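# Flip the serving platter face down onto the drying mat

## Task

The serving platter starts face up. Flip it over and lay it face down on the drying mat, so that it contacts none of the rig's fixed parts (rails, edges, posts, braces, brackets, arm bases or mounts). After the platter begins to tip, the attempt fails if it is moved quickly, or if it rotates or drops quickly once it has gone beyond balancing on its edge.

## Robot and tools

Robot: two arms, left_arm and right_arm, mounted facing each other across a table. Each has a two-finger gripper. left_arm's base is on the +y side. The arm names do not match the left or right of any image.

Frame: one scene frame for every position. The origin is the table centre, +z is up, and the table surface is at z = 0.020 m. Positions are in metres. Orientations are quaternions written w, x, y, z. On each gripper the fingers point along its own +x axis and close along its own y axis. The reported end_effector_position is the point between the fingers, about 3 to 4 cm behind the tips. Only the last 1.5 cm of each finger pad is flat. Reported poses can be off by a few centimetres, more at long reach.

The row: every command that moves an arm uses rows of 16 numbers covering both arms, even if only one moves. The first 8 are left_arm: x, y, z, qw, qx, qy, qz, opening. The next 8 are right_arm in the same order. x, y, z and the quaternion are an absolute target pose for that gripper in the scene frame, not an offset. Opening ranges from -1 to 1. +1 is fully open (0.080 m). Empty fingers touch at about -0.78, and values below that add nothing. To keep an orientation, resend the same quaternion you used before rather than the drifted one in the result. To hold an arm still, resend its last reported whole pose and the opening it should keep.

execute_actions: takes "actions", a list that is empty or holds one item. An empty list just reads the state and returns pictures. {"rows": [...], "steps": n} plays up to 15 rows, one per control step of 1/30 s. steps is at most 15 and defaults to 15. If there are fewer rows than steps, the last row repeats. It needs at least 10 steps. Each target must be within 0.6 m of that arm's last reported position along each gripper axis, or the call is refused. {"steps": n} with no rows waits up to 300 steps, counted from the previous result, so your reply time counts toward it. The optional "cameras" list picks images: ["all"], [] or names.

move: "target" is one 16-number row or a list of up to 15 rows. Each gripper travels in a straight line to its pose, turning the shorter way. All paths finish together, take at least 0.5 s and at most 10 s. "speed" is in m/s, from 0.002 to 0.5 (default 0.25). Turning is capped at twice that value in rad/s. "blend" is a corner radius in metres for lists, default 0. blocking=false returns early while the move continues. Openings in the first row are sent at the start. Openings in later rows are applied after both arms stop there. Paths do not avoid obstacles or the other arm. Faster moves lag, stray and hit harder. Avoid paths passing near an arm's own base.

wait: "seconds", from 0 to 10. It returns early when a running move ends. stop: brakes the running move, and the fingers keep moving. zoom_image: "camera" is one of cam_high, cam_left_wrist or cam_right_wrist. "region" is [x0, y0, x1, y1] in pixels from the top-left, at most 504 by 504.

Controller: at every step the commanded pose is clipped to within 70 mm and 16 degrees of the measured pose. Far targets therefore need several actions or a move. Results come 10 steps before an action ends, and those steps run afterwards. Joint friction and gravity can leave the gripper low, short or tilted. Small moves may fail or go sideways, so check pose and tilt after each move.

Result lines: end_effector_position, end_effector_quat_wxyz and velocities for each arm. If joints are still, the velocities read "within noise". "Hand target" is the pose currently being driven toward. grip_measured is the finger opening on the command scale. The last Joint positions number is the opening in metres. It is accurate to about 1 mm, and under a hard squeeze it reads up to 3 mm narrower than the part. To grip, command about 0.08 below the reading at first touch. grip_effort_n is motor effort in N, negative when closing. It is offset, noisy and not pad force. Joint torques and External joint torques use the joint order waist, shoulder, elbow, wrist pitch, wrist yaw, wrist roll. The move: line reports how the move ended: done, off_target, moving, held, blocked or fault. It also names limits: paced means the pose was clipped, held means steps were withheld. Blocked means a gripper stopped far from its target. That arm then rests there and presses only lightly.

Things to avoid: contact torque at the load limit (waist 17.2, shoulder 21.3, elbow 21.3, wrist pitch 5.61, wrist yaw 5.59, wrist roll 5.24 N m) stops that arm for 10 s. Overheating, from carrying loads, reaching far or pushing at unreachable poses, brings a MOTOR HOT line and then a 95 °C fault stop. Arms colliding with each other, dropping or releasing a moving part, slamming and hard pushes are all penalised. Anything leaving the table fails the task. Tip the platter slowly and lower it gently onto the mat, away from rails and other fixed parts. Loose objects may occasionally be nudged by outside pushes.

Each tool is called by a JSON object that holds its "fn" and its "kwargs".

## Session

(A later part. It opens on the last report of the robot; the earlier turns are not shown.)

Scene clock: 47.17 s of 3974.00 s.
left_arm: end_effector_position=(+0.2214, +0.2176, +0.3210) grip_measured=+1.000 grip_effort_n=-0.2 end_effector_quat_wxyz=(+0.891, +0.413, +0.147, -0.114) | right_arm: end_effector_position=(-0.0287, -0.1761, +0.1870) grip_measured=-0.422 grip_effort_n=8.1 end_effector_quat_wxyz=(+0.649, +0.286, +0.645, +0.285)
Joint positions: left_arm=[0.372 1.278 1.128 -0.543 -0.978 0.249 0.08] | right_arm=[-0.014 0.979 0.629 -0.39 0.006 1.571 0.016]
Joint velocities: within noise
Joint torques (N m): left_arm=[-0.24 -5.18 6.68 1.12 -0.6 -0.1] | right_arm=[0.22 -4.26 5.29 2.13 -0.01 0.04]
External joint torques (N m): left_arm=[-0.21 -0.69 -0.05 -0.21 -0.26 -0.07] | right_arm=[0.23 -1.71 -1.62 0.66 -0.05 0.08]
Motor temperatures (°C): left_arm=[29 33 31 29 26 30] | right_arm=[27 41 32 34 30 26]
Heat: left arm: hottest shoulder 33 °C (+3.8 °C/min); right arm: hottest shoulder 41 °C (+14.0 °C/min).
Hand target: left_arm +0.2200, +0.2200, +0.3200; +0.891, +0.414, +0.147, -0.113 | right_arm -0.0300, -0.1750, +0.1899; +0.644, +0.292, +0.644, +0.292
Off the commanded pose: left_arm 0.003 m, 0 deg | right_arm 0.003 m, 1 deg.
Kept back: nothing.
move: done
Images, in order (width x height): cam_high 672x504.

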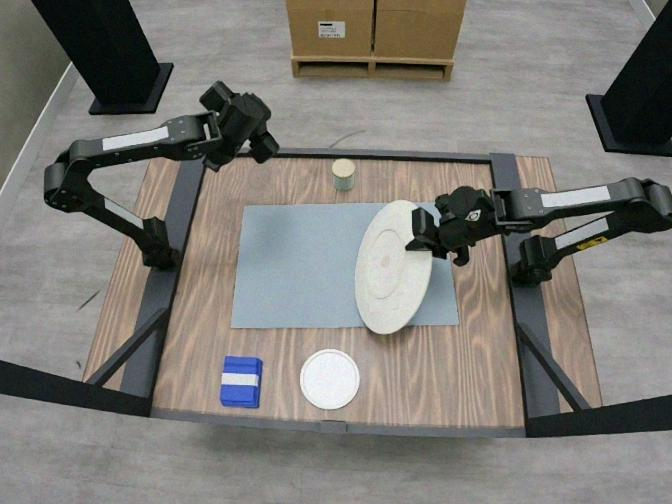

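{"fn": "move", "kwargs": {"target": [[0.22,0.22,0.32,0.891,0.414,0.147,-0.113,1,-0.03,-0.185,0.155,0.644,0.292,0.644,0.292,-0.4]], "speed": 0.04, "cameras": ["cam_high"]}}

{"fn": "move", "kwargs": {"target": [[0.22,0.22,0.32,0.891,0.414,0.147,-0.113,1,-0.03,-0.193,0.12,0.644,0.292,0.644,0.292,-0.3]], "speed": 0.04, "cameras": ["cam_high"]}}

Scene clock: 48.73 s of 3974.00 s.
left_arm: end_effector_position=(+0.2214, +0.2176, +0.3210) grip_measured=+1.000 grip_effort_n=-0.2 end_effector_quat_wxyz=(+0.891, +0.413, +0.147, -0.114) | right_arm: end_effector_position=(-0.0274, -0.1816, +0.1743) grip_measured=-0.403 grip_effort_n=16.0 end_effector_quat_wxyz=(+0.639, +0.311, +0.633, +0.307)
Joint positions: left_arm=[0.372 1.278 1.128 -0.543 -0.978 0.249 0.08] | right_arm=[-0.015 0.915 0.505 -0.257 0.011 1.572 0.017]
Joint velocities: within noise
Joint torques (N m): left_arm=[-0.25 -5.17 6.69 1.11 -0.6 -0.11] | right_arm=[0.41 0.78 2.75 1.56 -0.13 0.03]
External joint torques (N m): left_arm=[-0.25 -0.66 -0.06 -0.23 -0.26 -0.07] | right_arm=[0.41 2.97 -4.22 0.02 -0.17 0.07]
Motor temperatures (°C): left_arm=[29 33 31 29 26 30] | right_arm=[27 41 32 34 30 26]
Heat: left arm: hottest shoulder 33 °C (+3.7 °C/min); right arm: hottest shoulder 41 °C (+13.5 °C/min).
Hand target: left_arm +0.2200, +0.2200, +0.3200; +0.891, +0.414, +0.147, -0.113 | right_arm -0.0299, -0.1861, +0.1555; +0.644, +0.292, +0.644, +0.292
Off the commanded pose: left_arm 0.003 m, 0 deg | right_arm 0.020 m, 3 deg.
Kept back: nothing.
move: off_target (right_arm)
Images, in order (width x height): cam_high 672x504.

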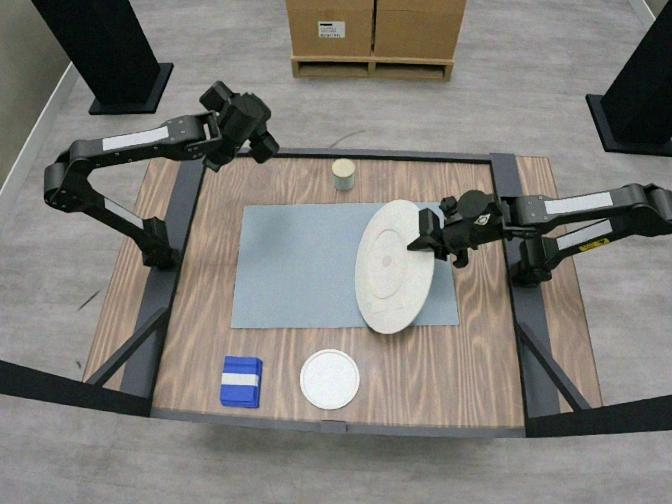

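Scene clock: 50.47 s of 3974.00 s.
left_arm: end_effector_position=(+0.2214, +0.2176, +0.3210) grip_measured=+1.000 grip_effort_n=-0.2 end_effector_quat_wxyz=(+0.891, +0.413, +0.147, -0.114) | right_arm: end_effector_position=(-0.0174, -0.1824, +0.1706) grip_measured=-0.302 grip_effort_n=8.6 end_effector_quat_wxyz=(+0.635, +0.354, +0.604, +0.327)
Joint positions: left_arm=[0.372 1.278 1.128 -0.543 -0.978 0.249 0.08] | right_arm=[-0.037 0.864 0.401 -0.104 0.039 1.572 0.021]
Joint velocities: within noise
Joint torques (N m): left_arm=[-0.03 -4.23 7.87 1.24 -0.41 -0.04] | right_arm=[0.71 -0.66 5.09 1.62 -0.45 -0.05]
External joint torques (N m): left_arm=[-0.02 0.33 1.1 -0.1 -0.07 0] | right_arm=[0.73 1.27 -1.9 0 -0.5 0]
Motor temperatures (°C): left_arm=[29 33 31 29 26 30] | right_arm=[27 40 32 34 30 26]
Heat: left arm: hottest shoulder 33 °C (+3.6 °C/min); right arm: hottest shoulder 40 °C (+11.9 °C/min).
Hand target: left_arm +0.2214, +0.2176, +0.3210; +0.891, +0.413, +0.147, -0.114 | right_arm -0.0229, -0.1824, +0.1651; +0.631, +0.342, +0.614, +0.328
Off the commanded pose: left_arm 0.003 m, 0 deg | right_arm 0.053 m, 9 deg.
Kept back: nothing.
move: blocked (right_arm; both arms now hold where they are)
Images, in order (width x height): cam_high 672x504.

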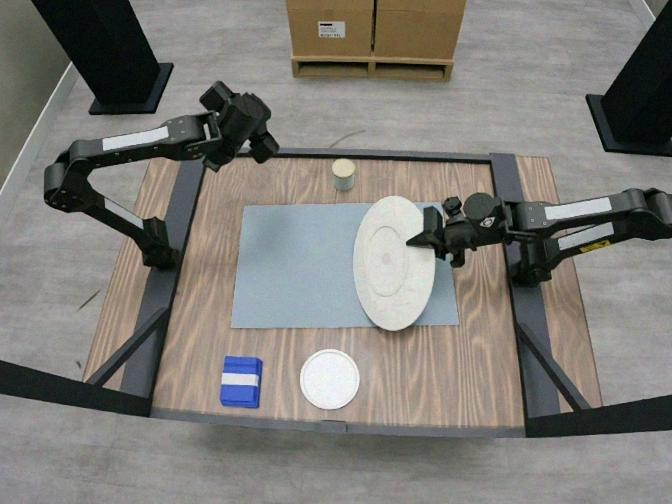

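{"fn": "move", "kwargs": {"target": [[0.22,0.22,0.32,0.891,0.414,0.147,-0.113,1,-0.02,-0.185,0.168,0.642,0.31,0.632,0.308,0.0]], "speed": 0.04, "cameras": ["cam_high"]}}

{"fn": "move", "kwargs": {"target": [[0.22,0.22,0.32,0.891,0.414,0.147,-0.113,1,-0.022,-0.193,0.135,0.644,0.292,0.644,0.292,0.0]], "speed": 0.04, "cameras": ["cam_high"]}}

Scene clock: 52.20 s of 3974.00 s.
left_arm: end_effector_position=(+0.2214, +0.2176, +0.3210) grip_measured=+1.000 grip_effort_n=-0.2 end_effector_quat_wxyz=(+0.891, +0.413, +0.147, -0.114) | right_arm: end_effector_position=(-0.0203, -0.1948, +0.1488) grip_measured=-0.002 grip_effort_n=9.5 end_effector_quat_wxyz=(+0.650, +0.292, +0.639, +0.290) end_effector_velocity=(-0.005, -0.003, -0.002) end_effector_angular_velocity=(-0.016, +0.040, +0.021)
Joint positions: left_arm=[0.372 1.278 1.128 -0.543 -0.978 0.249 0.08] | right_arm=[-0.056 0.904 0.436 -0.255 -0.014 1.541 0.035]
Joint velocities: left_arm=[within noise] | right_arm=[-0.012 -0.002 0.002 -0.022 -0.051 0.007 0]
Joint torques (N m): left_arm=[-0.25 -5.18 6.68 1.11 -0.6 -0.1] | right_arm=[-0.35 -3 9.56 2.04 -0.1 -0.11]
External joint torques (N m): left_arm=[-0.24 -0.61 -0.12 -0.23 -0.26 -0.06] | right_arm=[-0.36 -0.99 2.77 0.56 -0.14 -0.07]
Motor temperatures (°C): left_arm=[29 33 32 29 26 30] | right_arm=[27 40 32 34 30 26]
Heat: left arm: hottest shoulder 33 °C (+3.4 °C/min); right arm: hottest shoulder 40 °C (+11.5 °C/min).
Hand target: left_arm +0.2200, +0.2200, +0.3200; +0.891, +0.414, +0.147, -0.113 | right_arm -0.0200, -0.1859, +0.1680; +0.641, +0.310, +0.631, +0.308
Off the commanded pose: left_arm 0.003 m, 0 deg | right_arm 0.022 m, 3 deg.
Kept back: nothing.
move: off_target (right_arm)
Images, in order (width x height): cam_high 672x504.

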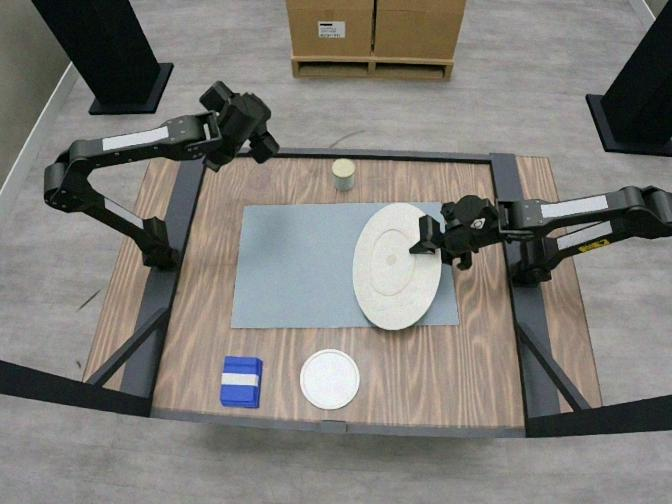

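Scene clock: 53.30 s of 3974.00 s.
left_arm: end_effector_position=(+0.2214, +0.2176, +0.3210) grip_measured=+1.000 grip_effort_n=-0.2 end_effector_quat_wxyz=(+0.891, +0.413, +0.147, -0.114) | right_arm: end_effector_position=(-0.0223, -0.1973, +0.1294) grip_measured=-0.001 grip_effort_n=5.8 end_effector_quat_wxyz=(+0.649, +0.282, +0.647, +0.284)
Joint positions: left_arm=[0.372 1.278 1.128 -0.543 -0.978 0.249 0.08] | right_arm=[-0.057 0.936 0.384 -0.196 -0.028 1.539 0.035]
Joint velocities: within noise
Joint torques (N m): left_arm=[-0.26 -5.18 6.69 1.11 -0.6 -0.1] | right_arm=[-0.27 -2.9 6.09 2.58 -0.13 -0.04]
External joint torques (N m): left_arm=[-0.26 -0.7 -0.05 -0.22 -0.26 -0.07] | right_arm=[-0.27 -0.8 -0.63 1.11 -0.16 0]
Motor temperatures (°C): left_arm=[29 33 32 29 26 30] | right_arm=[27 39 33 34 30 26]
Heat: left arm: hottest shoulder 33 °C (+3.4 °C/min); right arm: hottest shoulder 39 °C (+10.1 °C/min).
Hand target: left_arm +0.2200, +0.2200, +0.3200; +0.891, +0.414, +0.147, -0.113 | right_arm -0.0220, -0.1932, +0.1351; +0.644, +0.292, +0.644, +0.292
Off the commanded pose: left_arm 0.003 m, 0 deg | right_arm 0.007 m, 2 deg.
Kept back: nothing.
move: done
Images, in order (width x height): cam_high 672x504.

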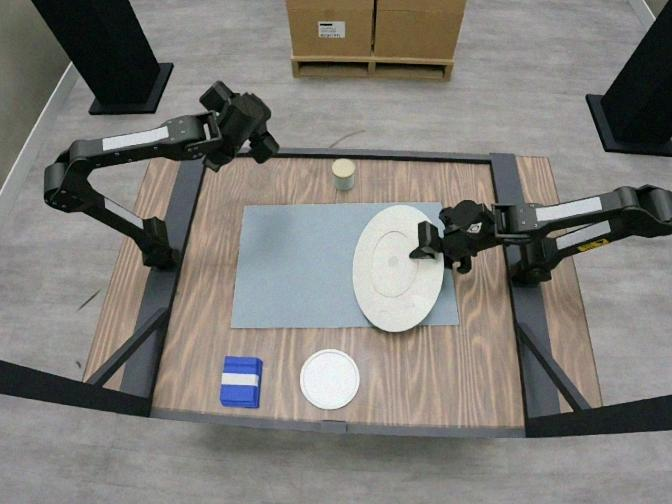

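Good.

{"fn": "move", "kwargs": {"target": [[0.22,0.22,0.32,0.891,0.414,0.147,-0.113,1,-0.022,-0.195,0.1,0.6533,0.2706,0.6533,0.2706,0.0]], "speed": 0.04, "cameras": []}}

{"fn": "move", "kwargs": {"target": [[0.22,0.22,0.32,0.891,0.414,0.147,-0.113,1,-0.022,-0.198,0.1,0.6533,0.2706,0.6533,0.2706,0.3]], "speed": 0.04, "cameras": ["cam_high"]}}

{"fn": "move", "kwargs": {"target": [[0.22,0.22,0.32,0.891,0.414,0.147,-0.113,1,-0.022,-0.2,0.085,0.6564,0.2629,0.6564,0.2629,0.5]], "speed": 0.04, "cameras": ["cam_high"]}}

Scene clock: 55.00 s of 3974.00 s.
left_arm: end_effector_position=(+0.2214, +0.2176, +0.3210) grip_measured=+1.000 grip_effort_n=-0.2 end_effector_quat_wxyz=(+0.891, +0.413, +0.147, -0.114) | right_arm: end_effector_position=(-0.0222, -0.1927, +0.1109) grip_measured=+0.002 grip_effort_n=-11.4 end_effector_quat_wxyz=(+0.650, +0.280, +0.648, +0.282)
Joint positions: left_arm=[0.372 1.278 1.128 -0.543 -0.978 0.249 0.08] | right_arm=[-0.057 1.013 0.337 -0.077 -0.029 1.539 0.035]
Joint velocities: within noise
Joint torques (N m): left_arm=[-0.25 -5.18 6.68 1.11 -0.6 -0.1] | right_arm=[-0.14 0.69 4.16 1.72 -0.02 -0.02]
External joint torques (N m): left_arm=[-0.26 -0.66 -0.02 -0.21 -0.25 -0.07] | right_arm=[-0.14 3 -2.24 0.28 -0.04 0.02]
Motor temperatures (°C): left_arm=[29 33 32 29 26 30] | right_arm=[27 39 33 35 30 26]
Heat: left arm: hottest shoulder 33 °C (+3.3 °C/min); right arm: hottest shoulder 39 °C (+9.8 °C/min).
Hand target: left_arm +0.2200, +0.2200, +0.3200; +0.891, +0.414, +0.147, -0.113 | right_arm -0.0220, -0.1957, +0.1003; +0.653, +0.271, +0.653, +0.270
Off the commanded pose: left_arm 0.003 m, 0 deg | right_arm 0.011 m, 2 deg.
Kept back: nothing.
move: off_target (right_arm)
No camera images: "cameras" was empty.

Scene clock: 55.70 s of 3974.00 s.
left_arm: end_effector_position=(+0.2214, +0.2176, +0.3210) grip_measured=+1.000 grip_effort_n=-0.2 end_effector_quat_wxyz=(+0.891, +0.413, +0.147, -0.114) | right_arm: end_effector_position=(-0.0224, -0.1966, +0.0997) grip_measured=+0.298 grip_effort_n=6.7 end_effector_quat_wxyz=(+0.654, +0.269, +0.653, +0.270)
Joint positions: left_arm=[0.372 1.278 1.128 -0.543 -0.978 0.249 0.08] | right_arm=[-0.057 1.04 0.323 -0.072 -0.029 1.539 0.048]
Joint velocities: within noise
Joint torques (N m): left_arm=[-0.24 -5.19 6.69 1.12 -0.6 -0.1] | right_arm=[-0.33 -4.36 4.73 1.01 -0.04 -0.05]
External joint torques (N m): left_arm=[-0.24 -0.67 -0.05 -0.21 -0.26 -0.06] | right_arm=[-0.35 -2.02 -1.53 -0.39 -0.06 -0.01]
Motor temperatures (°C): left_arm=[29 33 32 29 26 30] | right_arm=[27 39 33 35 30 26]
Heat: left arm: hottest shoulder 33 °C (+3.2 °C/min); right arm: hottest shoulder 39 °C (+9.7 °C/min).
Hand target: left_arm +0.2200, +0.2200, +0.3200; +0.891, +0.414, +0.147, -0.113 | right_arm -0.0220, -0.1979, +0.1000; +0.653, +0.271, +0.653, +0.271
Off the commanded pose: left_arm 0.003 m, 0 deg | right_arm 0.001 m, 0 deg.
Kept back: nothing.
move: done
Images, in order (width x height): cam_high 672x504.

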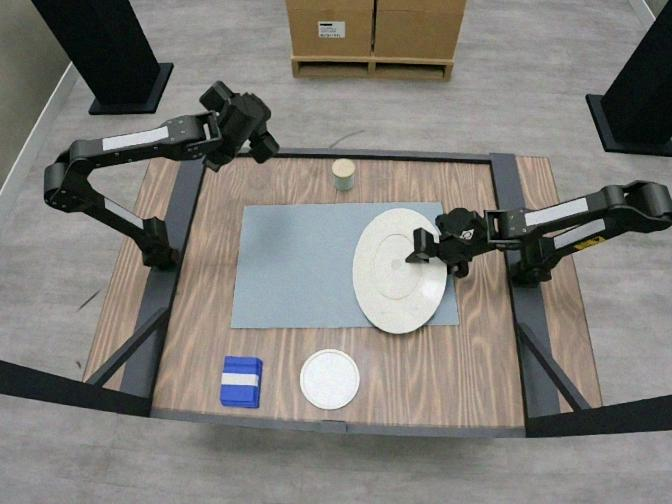

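Scene clock: 56.40 s of 3974.00 s.
left_arm: end_effector_position=(+0.2214, +0.2176, +0.3210) grip_measured=+1.000 grip_effort_n=-0.2 end_effector_quat_wxyz=(+0.891, +0.413, +0.147, -0.114) | right_arm: end_effector_position=(-0.0225, -0.2013, +0.0861) grip_measured=+0.501 grip_effort_n=-6.3 end_effector_quat_wxyz=(+0.657, +0.262, +0.656, +0.263)
Joint positions: left_arm=[0.372 1.278 1.128 -0.543 -0.978 0.249 0.08] | right_arm=[-0.058 1.068 0.287 -0.029 -0.029 1.539 0.058]
Joint velocities: within noise
Joint torques (N m): left_arm=[-0.26 -5.18 6.69 1.11 -0.6 -0.1] | right_arm=[-0.24 -1.38 4.99 1.92 0 -0.1]
External joint torques (N m): left_arm=[-0.24 -0.55 -0.11 -0.23 -0.25 -0.06] | right_arm=[-0.24 1.02 -1.2 0.5 -0.03 -0.06]
Motor temperatures (°C): left_arm=[29 33 32 29 26 30] | right_arm=[27 39 33 35 30 26]
Heat: left arm: hottest shoulder 33 °C (+3.2 °C/min); right arm: hottest shoulder 39 °C (+9.6 °C/min).
Hand target: left_arm +0.2200, +0.2200, +0.3200; +0.891, +0.414, +0.147, -0.113 | right_arm -0.0220, -0.2000, +0.0851; +0.656, +0.263, +0.656, +0.263
Off the commanded pose: left_arm 0.003 m, 0 deg | right_arm 0.002 m, 0 deg.
Kept back: nothing.
move: done
Images, in order (width x height): cam_high 672x504.

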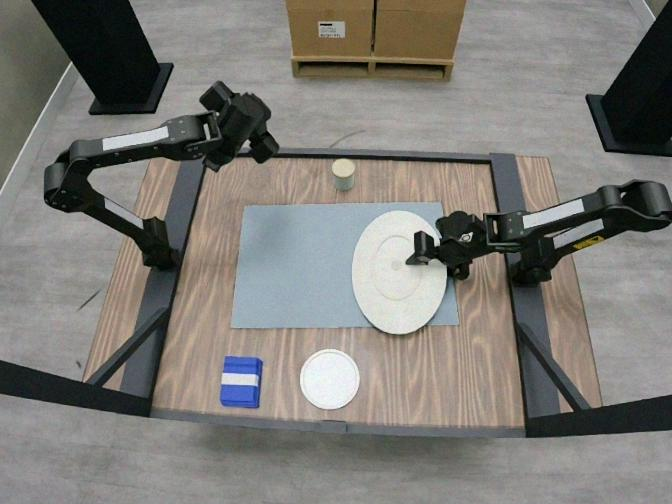

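{"fn": "move", "kwargs": {"target": [[0.22,0.22,0.32,0.891,0.414,0.147,-0.113,1,-0.022,-0.203,0.072,0.6564,0.2629,0.6564,0.2629,0.5],[0.22,0.22,0.32,0.891,0.414,0.147,-0.113,1,-0.022,-0.24,0.088,0.6564,0.2629,0.6564,0.2629,0.5],[0.22,0.22,0.32,0.891,0.414,0.147,-0.113,1,-0.022,-0.275,0.095,0.6564,0.2629,0.6564,0.2629,0.5]], "speed": 0.04, "cameras": ["cam_high"]}}

{"fn": "zoom_image", "kwargs": {"camera": "cam_high", "region": [300, 180, 500, 350]}}

Scene clock: 59.50 s of 3974.00 s.
left_arm: end_effector_position=(+0.2214, +0.2176, +0.3210) grip_measured=+1.000 grip_effort_n=-0.2 end_effector_quat_wxyz=(+0.891, +0.413, +0.147, -0.114) | right_arm: end_effector_position=(-0.0217, -0.2753, +0.0932) grip_measured=+0.502 grip_effort_n=-12.8 end_effector_quat_wxyz=(+0.658, +0.262, +0.656, +0.260)
Joint positions: left_arm=[0.372 1.278 1.128 -0.543 -0.978 0.249 0.08] | right_arm=[-0.097 0.465 0.189 -0.54 -0.052 1.513 0.058]
Joint velocities: within noise
Joint torques (N m): left_arm=[-0.23 -5.18 6.69 1.11 -0.6 -0.1] | right_arm=[-0.28 -0.59 6.2 1.06 -0.19 -0.17]
External joint torques (N m): left_arm=[-0.2 -0.68 -0.02 -0.21 -0.27 -0.07] | right_arm=[-0.29 -0.65 -0.71 -0.34 -0.2 -0.13]
Motor temperatures (°C): left_arm=[29 33 32 29 26 30] | right_arm=[27 38 33 35 30 26]
Heat: left arm: hottest shoulder 33 °C (+3.0 °C/min); right arm: hottest shoulder 38 °C (+8.1 °C/min).
Hand target: left_arm +0.2200, +0.2200, +0.3200; +0.891, +0.414, +0.147, -0.113 | right_arm -0.0220, -0.2750, +0.0950; +0.657, +0.263, +0.656, +0.263
Off the commanded pose: left_arm 0.003 m, 0 deg | right_arm 0.002 m, 0 deg.
Kept back: nothing.
move: done
Images, in order (width x height): cam_high 672x504.

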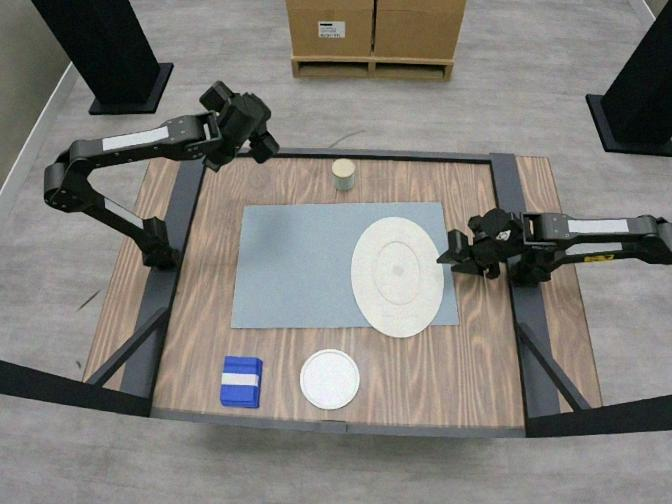

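Scaled by 2.520 from the camera's 672x504 image, which has a finer 960x720 frame.

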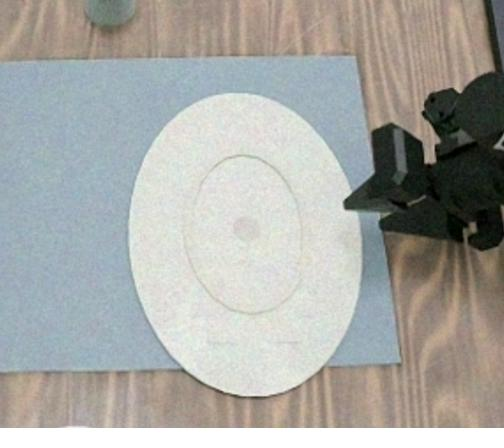

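{"fn": "move", "kwargs": {"target": [[0.22,0.22,0.32,0.891,0.414,0.147,-0.113,1,-0.022,-0.275,0.15,0.6744,-0.2126,0.2126,0.6744,-0.76],[0.22,0.22,0.32,0.891,0.414,0.147,-0.113,1,0.01,-0.175,0.14,0.6744,-0.2126,0.2126,0.6744,-0.76],[0.22,0.22,0.32,0.891,0.414,0.147,-0.113,1,0.01,-0.175,0.09,0.6744,-0.2126,0.2126,0.6744,-0.76]], "speed": [0.2,0.15,0.07], "cameras": ["cam_high","cam_right_wrist"]}}

{"fn": "zoom_image", "kwargs": {"camera": "cam_high", "region": [300, 180, 500, 350]}}

Scene clock: 66.10 s of 3974.00 s.
left_arm: end_effector_position=(+0.2214, +0.2176, +0.3210) grip_measured=+1.000 grip_effort_n=-0.2 end_effector_quat_wxyz=(+0.891, +0.413, +0.147, -0.114) | right_arm: end_effector_position=(+0.0113, -0.1718, +0.0953) grip_measured=-0.757 grip_effort_n=-17.9 end_effector_quat_wxyz=(+0.678, -0.209, +0.207, +0.673)
Joint positions: left_arm=[0.372 1.278 1.128 -0.543 -0.978 0.249 0.08] | right_arm=[-0.25 1.218 0.23 0.378 -0.186 -0.134 0.001]
Joint velocities: within noise
Joint torques (N m): left_arm=[-0.24 -5.18 6.68 1.12 -0.6 -0.1] | right_arm=[0.01 -2.87 3.13 1.56 -0.23 -0.06]
External joint torques (N m): left_arm=[-0.21 -0.69 -0.03 -0.2 -0.26 -0.07] | right_arm=[0.02 0.09 -2.5 -0.03 -0.16 -0.06]
Motor temperatures (°C): left_arm=[28 33 32 30 26 30] | right_arm=[27 36 34 34 30 26]
Heat: left arm: hottest shoulder 33 °C (+1.0 °C/min); right arm: hottest shoulder 36 °C (+5.1 °C/min).
Hand target: left_arm +0.2200, +0.2200, +0.3200; +0.891, +0.414, +0.147, -0.113 | right_arm +0.0100, -0.1751, +0.0900; +0.674, -0.213, +0.213, +0.674
Off the commanded pose: left_arm 0.003 m, 0 deg | right_arm 0.006 m, 1 deg.
Kept back: nothing.
move: done
Images, in order (width x height): cam_high 672x504, cam_right_wrist 672x504.

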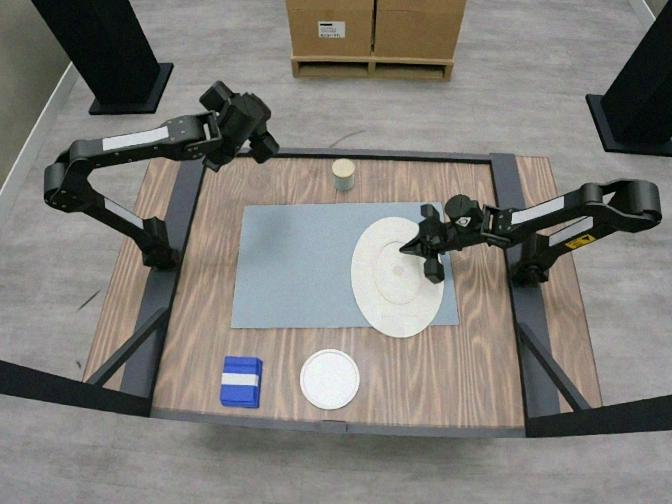

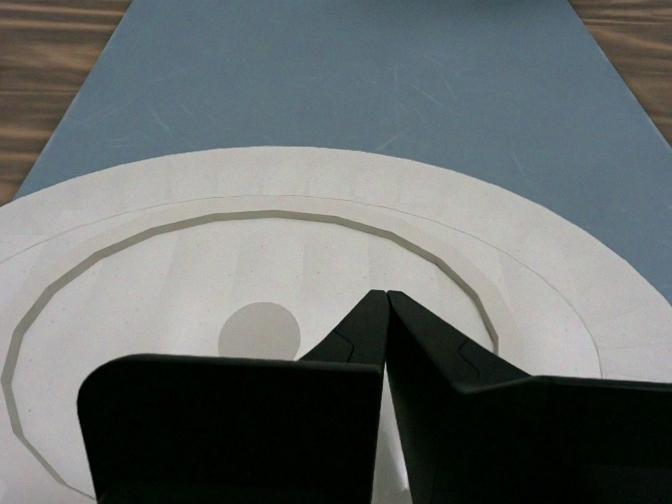

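Scaled by 2.520 from the camera's 672x504 image, which has a finer 960x720 frame.

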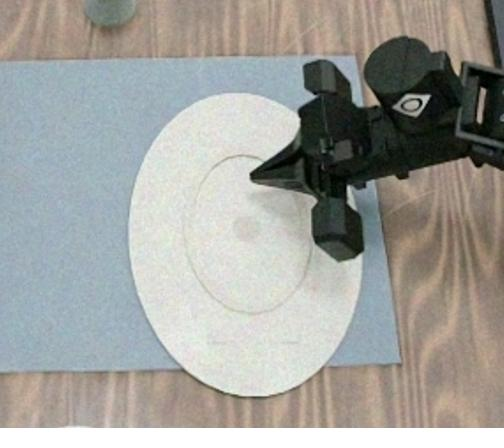

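{"fn": "move", "kwargs": {"target": [[0.22,0.22,0.32,0.891,0.414,0.147,-0.113,1,0.01,-0.172,0.067,0.6744,-0.2126,0.2126,0.6744,-0.76],[0.22,0.22,0.32,0.891,0.414,0.147,-0.113,1,0.065,-0.172,0.067,0.6744,-0.2126,0.2126,0.6744,-0.76]], "speed": 0.05, "cameras": ["cam_high","cam_right_wrist"]}}

{"fn": "zoom_image", "kwargs": {"camera": "cam_high", "region": [300, 180, 500, 350]}}

Scene clock: 68.40 s of 3974.00 s.
left_arm: end_effector_position=(+0.2214, +0.2176, +0.3210) grip_measured=+1.000 grip_effort_n=-0.2 end_effector_quat_wxyz=(+0.891, +0.413, +0.147, -0.114) | right_arm: end_effector_position=(+0.0610, -0.1703, +0.0717) grip_measured=-0.757 grip_effort_n=-15.1 end_effector_quat_wxyz=(+0.672, -0.208, +0.204, +0.681)
Joint positions: left_arm=[0.372 1.278 1.128 -0.543 -0.978 0.249 0.08] | right_arm=[-0.522 1.469 0.258 0.553 -0.425 -0.31 0.001]
Joint velocities: within noise
Joint torques (N m): left_arm=[-0.23 -5.18 6.68 1.12 -0.6 -0.1] | right_arm=[-0.87 -2.64 4.14 0.77 0.11 -0.09]
External joint torques (N m): left_arm=[-0.24 -0.66 -0.06 -0.21 -0.25 -0.07] | right_arm=[-0.87 1.24 -0.54 -0.75 0.28 -0.09]
Motor temperatures (°C): left_arm=[28 33 32 30 26 30] | right_arm=[27 36 33 34 30 26]
Heat: left arm: hottest shoulder 33 °C (+0.0 °C/min); right arm: hottest shoulder 36 °C (+5.1 °C/min).
Hand target: left_arm +0.2200, +0.2200, +0.3200; +0.891, +0.414, +0.147, -0.113 | right_arm +0.0649, -0.1722, +0.0671; +0.674, -0.213, +0.213, +0.674
Off the commanded pose: left_arm 0.003 m, 0 deg | right_arm 0.006 m, 1 deg.
Kept back: nothing.
move: done
Images, in order (width x height): cam_high 672x504, cam_right_wrist 672x504.

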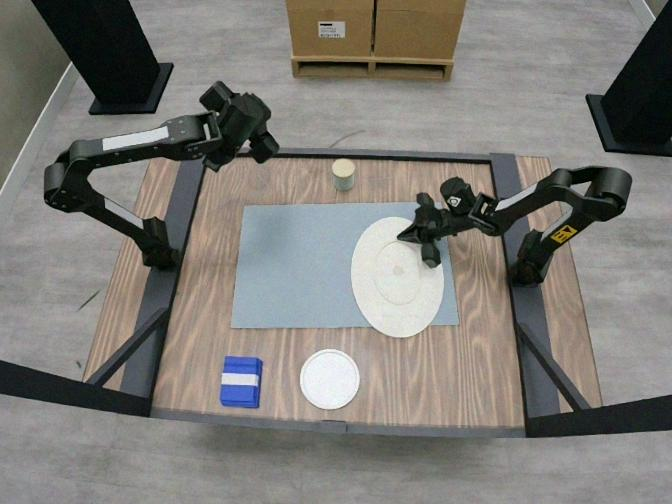

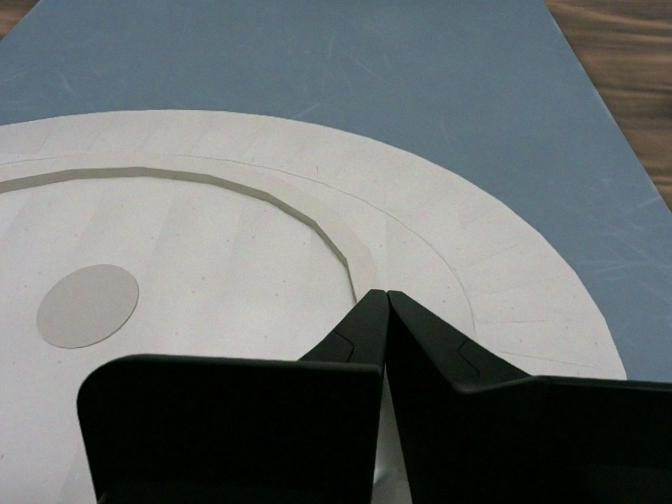

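Scaled by 2.520 from the camera's 672x504 image, which has a finer 960x720 frame.

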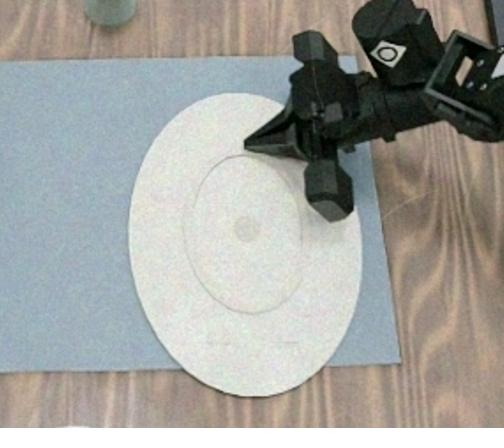

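{"fn": "move", "kwargs": {"target": [[0.22,0.22,0.32,0.891,0.414,0.147,-0.113,1,0.055,-0.165,0.11,0.6124,-0.3536,0.3536,0.6124,-0.76],[0.22,0.22,0.32,0.891,0.414,0.147,-0.113,1,0.01,-0.16,0.1,0.6124,-0.3536,0.3536,0.6124,-0.76],[0.22,0.22,0.32,0.891,0.414,0.147,-0.113,1,0.01,-0.16,0.068,0.6124,-0.3536,0.3536,0.6124,-0.76]], "speed": [0.1,0.1,0.04], "cameras": ["cam_high","cam_right_wrist"]}}

{"fn": "zoom_image", "kwargs": {"camera": "cam_high", "region": [300, 180, 500, 350]}}

Scene clock: 72.87 s of 3974.00 s.
left_arm: end_effector_position=(+0.2214, +0.2176, +0.3210) grip_measured=+1.000 grip_effort_n=-0.2 end_effector_quat_wxyz=(+0.891, +0.413, +0.147, -0.114) | right_arm: end_effector_position=(+0.0112, -0.1546, +0.0771) grip_measured=-0.757 grip_effort_n=-15.1 end_effector_quat_wxyz=(+0.617, -0.346, +0.344, +0.618)
Joint positions: left_arm=[0.372 1.278 1.128 -0.543 -0.978 0.249 0.08] | right_arm=[-0.191 1.445 0.61 -0.192 -0.091 -0.152 0.001]
Joint velocities: within noise
Joint torques (N m): left_arm=[-0.23 -5.19 6.68 1.11 -0.6 -0.1] | right_arm=[0.3 -4.12 3.08 1.06 0.12 0.1]
External joint torques (N m): left_arm=[-0.22 -0.75 -0.01 -0.21 -0.27 -0.07] | right_arm=[0.3 0.65 -2.7 -0.15 0.18 0.1]
Motor temperatures (°C): left_arm=[28 33 32 30 26 30] | right_arm=[27 36 33 34 30 26]
Heat: left arm: hottest shoulder 33 °C (+0.0 °C/min); right arm: hottest shoulder 36 °C (+5.0 °C/min).
Hand target: left_arm +0.2200, +0.2200, +0.3200; +0.891, +0.414, +0.147, -0.113 | right_arm +0.0100, -0.1602, +0.0682; +0.612, -0.354, +0.354, +0.612
Off the commanded pose: left_arm 0.003 m, 0 deg | right_arm 0.011 m, 2 deg.
Kept back: nothing.
move: off_target (right_arm)
Images, in order (width x height): cam_high 672x504, cam_right_wrist 672x504.

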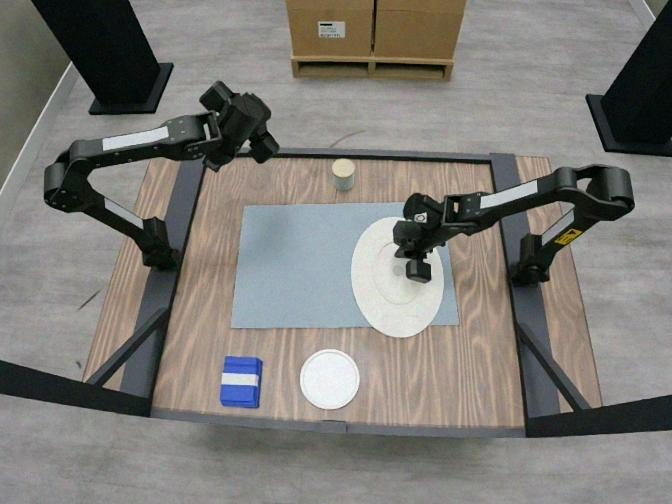

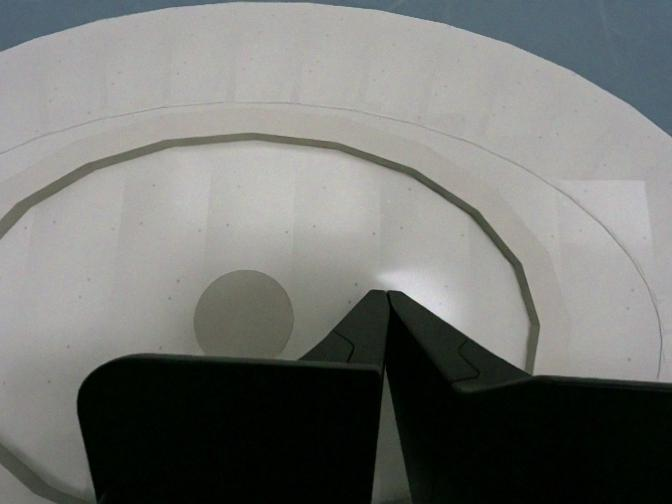

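Scaled by 2.520 from the camera's 672x504 image, which has a finer 960x720 frame.

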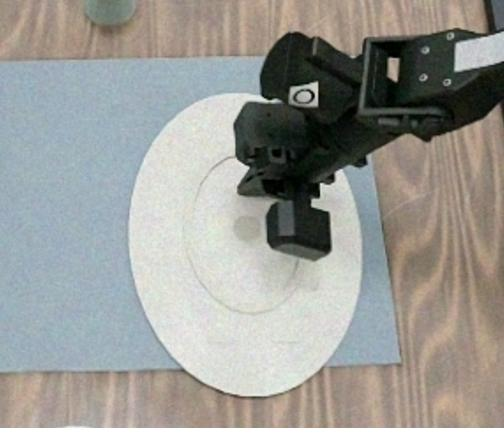

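{"fn": "move", "kwargs": {"target": [[0.22,0.22,0.32,0.891,0.414,0.147,-0.113,1,0.07,-0.155,0.068,0.6124,-0.3536,0.3536,0.6124,-0.76]], "speed": 0.05, "cameras": ["cam_high","cam_right_wrist"]}}

{"fn": "zoom_image", "kwargs": {"camera": "cam_high", "region": [300, 180, 500, 350]}}

Scene clock: 74.67 s of 3974.00 s.
left_arm: end_effector_position=(+0.2214, +0.2176, +0.3210) grip_measured=+1.000 grip_effort_n=-0.2 end_effector_quat_wxyz=(+0.891, +0.413, +0.147, -0.114) | right_arm: end_effector_position=(+0.0519, -0.1517, +0.0760) grip_measured=-0.758 grip_effort_n=-11.4 end_effector_quat_wxyz=(+0.596, -0.342, +0.345, +0.639)
Joint positions: left_arm=[0.372 1.278 1.128 -0.543 -0.978 0.249 0.08] | right_arm=[-0.386 1.519 0.675 -0.221 -0.244 -0.349 0.001]
Joint velocities: within noise
Joint torques (N m): left_arm=[-0.24 -5.18 6.69 1.11 -0.6 -0.1] | right_arm=[-2.83 -2.74 5.22 1.12 1.27 -0.16]
External joint torques (N m): left_arm=[-0.27 -0.67 -0.04 -0.22 -0.25 -0.07] | right_arm=[-2.82 2.54 -0.46 0 1.43 -0.16]
Motor temperatures (°C): left_arm=[28 33 32 30 26 30] | right_arm=[27 36 33 33 30 26]
Heat: left arm: hottest shoulder 33 °C (+0.0 °C/min); right arm: hottest shoulder 36 °C (+4.0 °C/min).
Hand target: left_arm +0.2200, +0.2200, +0.3200; +0.891, +0.414, +0.147, -0.113 | right_arm +0.0692, -0.1559, +0.0685; +0.612, -0.354, +0.354, +0.613
Off the commanded pose: left_arm 0.003 m, 0 deg | right_arm 0.020 m, 4 deg.
Kept back: nothing.
move: off_target (right_arm)
Images, in order (width x height): cam_high 672x504, cam_right_wrist 672x504.

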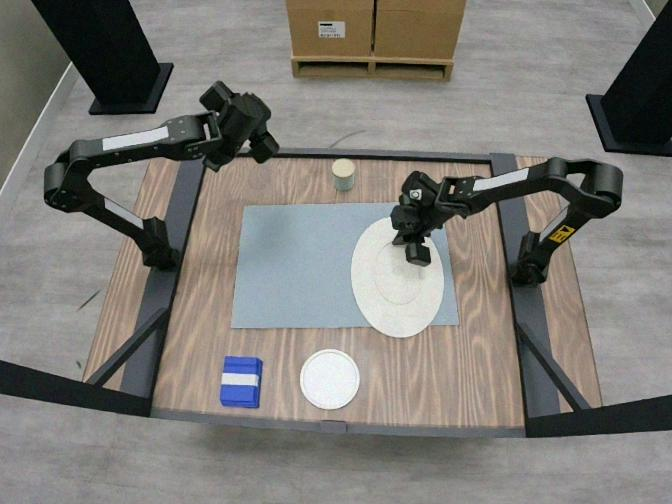

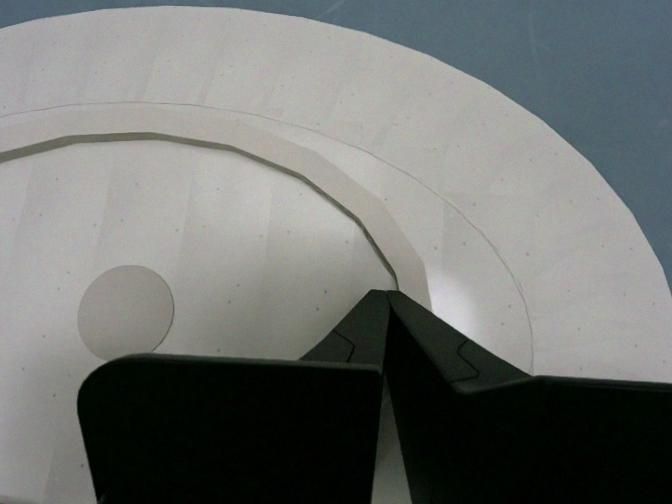

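Scaled by 2.520 from the camera's 672x504 image, which has a finer 960x720 frame.

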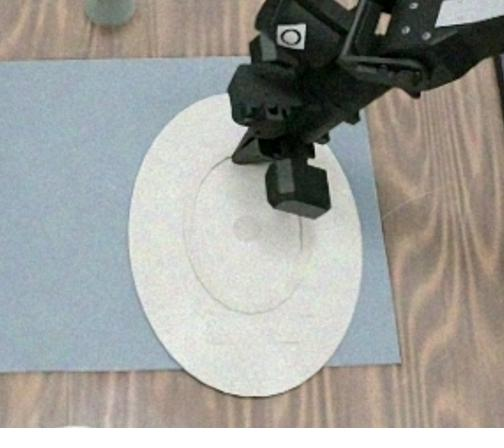

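{"fn": "move", "kwargs": {"target": [[0.22,0.22,0.32,0.891,0.414,0.147,-0.113,1,0.1,-0.155,0.072,0.6124,-0.3536,0.3536,0.6124,-0.76]], "speed": 0.05, "cameras": ["cam_high"]}}

{"fn": "zoom_image", "kwargs": {"camera": "cam_high", "region": [300, 180, 500, 350]}}

Scene clock: 75.87 s of 3974.00 s.
left_arm: end_effector_position=(+0.2214, +0.2176, +0.3210) grip_measured=+1.000 grip_effort_n=-0.2 end_effector_quat_wxyz=(+0.891, +0.413, +0.147, -0.114) | right_arm: end_effector_position=(+0.0568, -0.1513, +0.0775) grip_measured=-0.761 grip_effort_n=1.2 end_effector_quat_wxyz=(+0.565, -0.337, +0.351, +0.667) end_effector_velocity=(-0.126, +0.035, +0.013) end_effector_angular_velocity=(+0.060, +0.084, +0.401)
Joint positions: left_arm=[0.372 1.278 1.128 -0.543 -0.978 0.249 0.08] | right_arm=[-0.445 1.556 0.722 -0.283 -0.345 -0.441 0.001]
Joint velocities: left_arm=[within noise] | right_arm=[0.359 -0.032 -0.002 -0.007 -0.11 0.007 0]
Joint torques (N m): left_arm=[-0.08 -4.37 7.69 1.16 -0.51 -0.07] | right_arm=[-3.22 -5.74 4.85 1.39 1.6 -0.1]
External joint torques (N m): left_arm=[-0.12 -0.15 0.58 -0.19 -0.21 -0.05] | right_arm=[-5.87 0.73 -0.23 0.49 2.64 -0.12]
Motor temperatures (°C): left_arm=[28 33 32 30 26 30] | right_arm=[27 35 33 33 31 26]
Heat: left arm: hottest shoulder 33 °C (+0.0 °C/min); right arm: hottest shoulder 35 °C (+2.0 °C/min).
Hand target: left_arm +0.2214, +0.2176, +0.3210; +0.891, +0.413, +0.147, -0.114 | right_arm +0.0597, -0.1521, +0.0772; +0.568, -0.337, +0.352, +0.663
Off the commanded pose: left_arm 0.003 m, 0 deg | right_arm 0.044 m, 9 deg.
blocked (right_arm)
Kept back: nothing.
move: off_target (right_arm)
Images, in order (width x height): cam_high 672x504.

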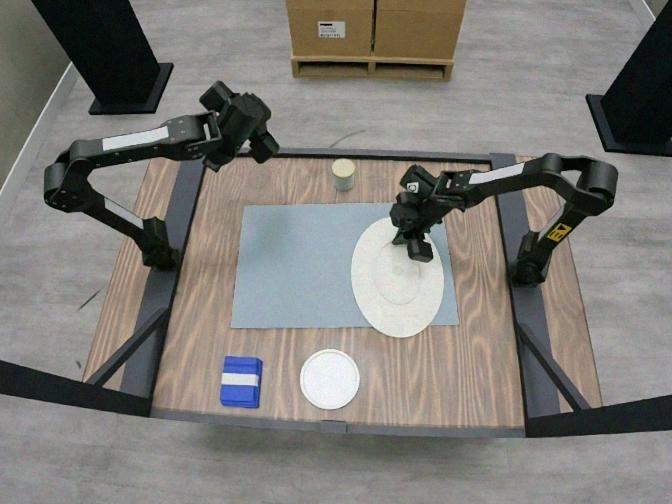

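Scaled by 2.520 from the camera's 672x504 image, which has a finer 960x720 frame.

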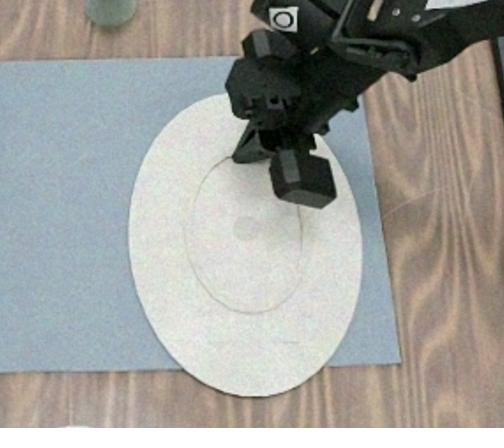

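{"fn": "move", "kwargs": {"target": [[0.22,0.22,0.32,0.891,0.414,0.147,-0.113,1,0.035,-0.155,0.075,0.6124,-0.3536,0.3536,0.6124,-0.76],[0.22,0.22,0.32,0.891,0.414,0.147,-0.113,1,0.11,-0.155,0.077,0.6124,-0.3536,0.3536,0.6124,-0.76]], "speed": [0.1,0.09], "cameras": ["cam_high"]}}

{"fn": "zoom_image", "kwargs": {"camera": "cam_high", "region": [300, 180, 500, 350]}}

Scene clock: 78.77 s of 3974.00 s.
left_arm: end_effector_position=(+0.2214, +0.2176, +0.3210) grip_measured=+1.000 grip_effort_n=-0.2 end_effector_quat_wxyz=(+0.891, +0.413, +0.147, -0.114) | right_arm: end_effector_position=(+0.0773, -0.1534, +0.0800) grip_measured=-0.761 grip_effort_n=1.6 end_effector_quat_wxyz=(+0.576, -0.339, +0.355, +0.653)
Joint positions: left_arm=[0.372 1.278 1.128 -0.543 -0.978 0.249 0.08] | right_arm=[-0.504 1.571 0.757 -0.315 -0.34 -0.474 0.001]
Joint velocities: within noise
Joint torques (N m): left_arm=[-0.24 -5.19 6.67 1.11 -0.6 -0.11] | right_arm=[-4.29 -4.37 6.61 1.89 2.28 -0.17]
External joint torques (N m): left_arm=[-0.24 -0.66 -0.06 -0.21 -0.25 -0.07] | right_arm=[-4.28 1.23 1.02 0.89 2.5 -0.17]
Motor temperatures (°C): left_arm=[28 33 32 30 26 30] | right_arm=[28 35 33 33 31 26]
Heat: left arm: hottest shoulder 33 °C (+0.0 °C/min); right arm: hottest shoulder 35 °C (+0.0 °C/min).
Hand target: left_arm +0.2200, +0.2200, +0.3200; +0.891, +0.414, +0.147, -0.113 | right_arm +0.1084, -0.1568, +0.0782; +0.612, -0.353, +0.355, +0.612
Off the commanded pose: left_arm 0.003 m, 0 deg | right_arm 0.033 m, 6 deg.
Kept back: nothing.
move: off_target (right_arm)
Images, in order (width x height): cam_high 672x504.

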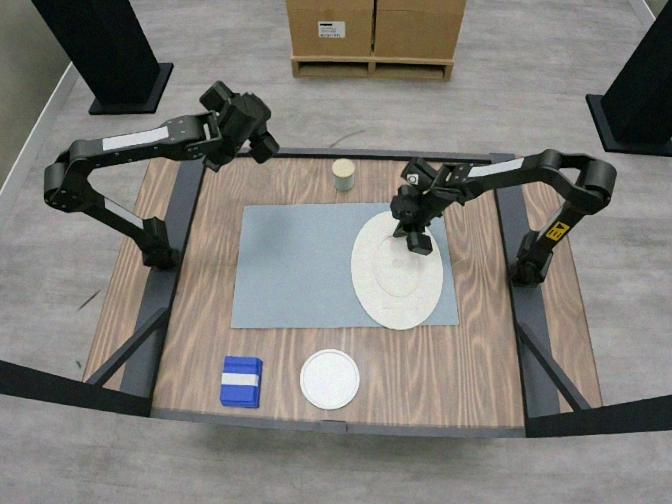

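Scaled by 2.520 from the camera's 672x504 image, which has a finer 960x720 frame.

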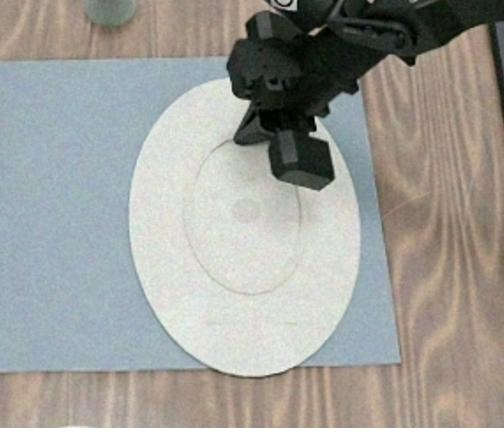

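{"fn": "move", "kwargs": {"target": [[0.22,0.22,0.32,0.891,0.414,0.147,-0.113,1,0.055,-0.155,0.075,0.6124,-0.3536,0.3536,0.6124,-0.76],[0.22,0.22,0.32,0.891,0.414,0.147,-0.113,1,0.122,-0.155,0.077,0.6124,-0.3536,0.3536,0.6124,-0.76]], "speed": [0.1,0.09], "cameras": ["cam_high"]}}

{"fn": "zoom_image", "kwargs": {"camera": "cam_high", "region": [300, 180, 500, 350]}}

Scene clock: 80.73 s of 3974.00 s.
left_arm: end_effector_position=(+0.2214, +0.2176, +0.3210) grip_measured=+1.000 grip_effort_n=-0.2 end_effector_quat_wxyz=(+0.891, +0.413, +0.147, -0.114) | right_arm: end_effector_position=(+0.0772, -0.1527, +0.0798) grip_measured=-0.761 grip_effort_n=1.6 end_effector_quat_wxyz=(+0.563, -0.338, +0.356, +0.665) end_effector_velocity=(-0.116, +0.039, +0.008) end_effector_angular_velocity=(+0.043, +0.057, +0.379)
Joint positions: left_arm=[0.372 1.278 1.128 -0.543 -0.978 0.249 0.08] | right_arm=[-0.517 1.588 0.774 -0.336 -0.374 -0.507 0.001]
Joint velocities: left_arm=[within noise] | right_arm=[0.339 -0.017 -0.002 -0.007 -0.081 -0.007 0]
Joint torques (N m): left_arm=[-0.07 -4.36 7.71 1.16 -0.51 -0.07] | right_arm=[-3 -6.57 4.96 1.71 1.5 -0.13]
External joint torques (N m): left_arm=[-0.16 -0.15 0.62 -0.19 -0.21 -0.05] | right_arm=[-5.7 0.01 0.25 1 2.51 -0.15]
Motor temperatures (°C): left_arm=[28 33 32 30 26 30] | right_arm=[28 35 33 34 32 26]
Heat: left arm: hottest shoulder 33 °C (+0.0 °C/min); right arm: hottest shoulder 35 °C (-2.0 °C/min).
Hand target: left_arm +0.2214, +0.2176, +0.3210; +0.891, +0.413, +0.147, -0.114 | right_arm +0.0801, -0.1536, +0.0796; +0.567, -0.337, +0.357, +0.661
Off the commanded pose: left_arm 0.003 m, 0 deg | right_arm 0.045 m, 8 deg.
blocked (right_arm)
Kept back: nothing.
move: off_target (right_arm)
Images, in order (width x height): cam_high 672x504.

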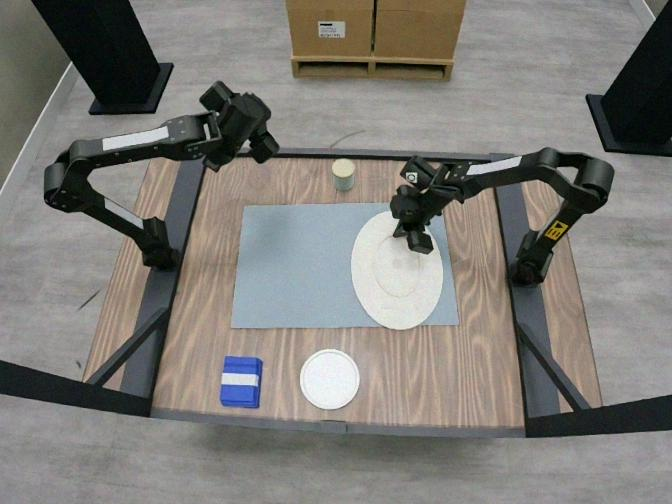

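Scaled by 2.520 from the camera's 672x504 image, which has a finer 960x720 frame.

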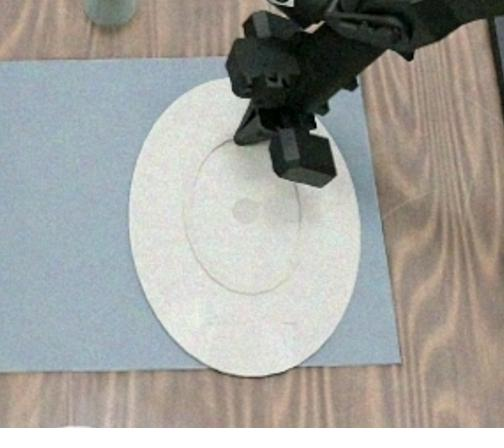

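{"fn": "move", "kwargs": {"target": [[0.22,0.22,0.32,0.891,0.414,0.147,-0.113,1,0.045,-0.155,0.078,0.6124,-0.3536,0.3536,0.6124,-0.76],[0.22,0.22,0.32,0.891,0.414,0.147,-0.113,1,0.13,-0.155,0.079,0.6124,-0.3536,0.3536,0.6124,-0.76]], "speed": [0.1,0.11], "cameras": ["cam_high"]}}

{"fn": "zoom_image", "kwargs": {"camera": "cam_high", "region": [300, 180, 500, 350]}}

Scene clock: 83.17 s of 3974.00 s.
left_arm: end_effector_position=(+0.2214, +0.2176, +0.3210) grip_measured=+1.000 grip_effort_n=-0.2 end_effector_quat_wxyz=(+0.891, +0.413, +0.147, -0.114) | right_arm: end_effector_position=(+0.0948, -0.1535, +0.0812) grip_measured=-0.761 grip_effort_n=1.6 end_effector_quat_wxyz=(+0.574, -0.338, +0.358, +0.654)
Joint positions: left_arm=[0.372 1.278 1.128 -0.543 -0.978 0.249 0.08] | right_arm=[-0.564 1.607 0.803 -0.35 -0.37 -0.532 0.001]
Joint velocities: within noise
Joint torques (N m): left_arm=[-0.24 -5.18 6.69 1.12 -0.6 -0.1] | right_arm=[-4.56 -4.48 7.01 2.15 2.36 -0.17]
External joint torques (N m): left_arm=[-0.23 -0.67 -0.07 -0.22 -0.26 -0.07] | right_arm=[-4.56 1.44 1.35 1.16 2.6 -0.17]
Motor temperatures (°C): left_arm=[28 33 32 30 26 30] | right_arm=[28 35 33 34 32 26]
Heat: left arm: hottest shoulder 33 °C (+0.0 °C/min); right arm: hottest shoulder 35 °C (-5.1 °C/min).
Hand target: left_arm +0.2200, +0.2200, +0.3200; +0.891, +0.414, +0.147, -0.113 | right_arm +0.1283, -0.1570, +0.0803; +0.612, -0.353, +0.355, +0.612
Off the commanded pose: left_arm 0.003 m, 0 deg | right_arm 0.035 m, 7 deg.
Kept back: nothing.
move: off_target (right_arm)
Images, in order (width x height): cam_high 672x504.

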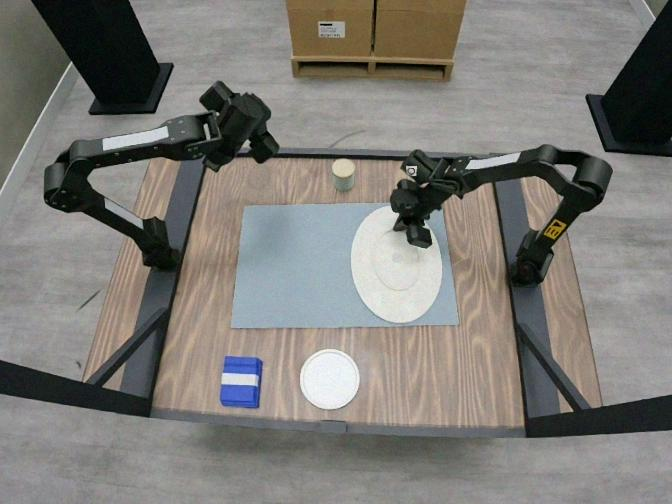

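Scaled by 2.520 from the camera's 672x504 image, which has a finer 960x720 frame.

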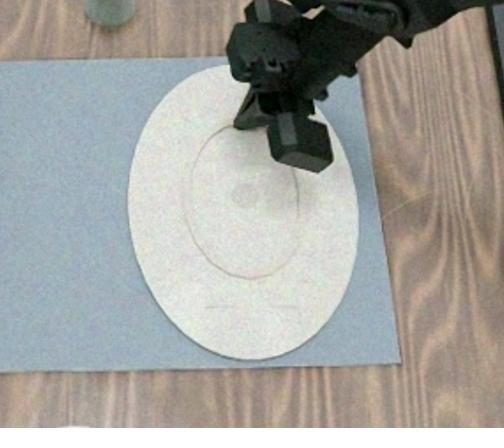

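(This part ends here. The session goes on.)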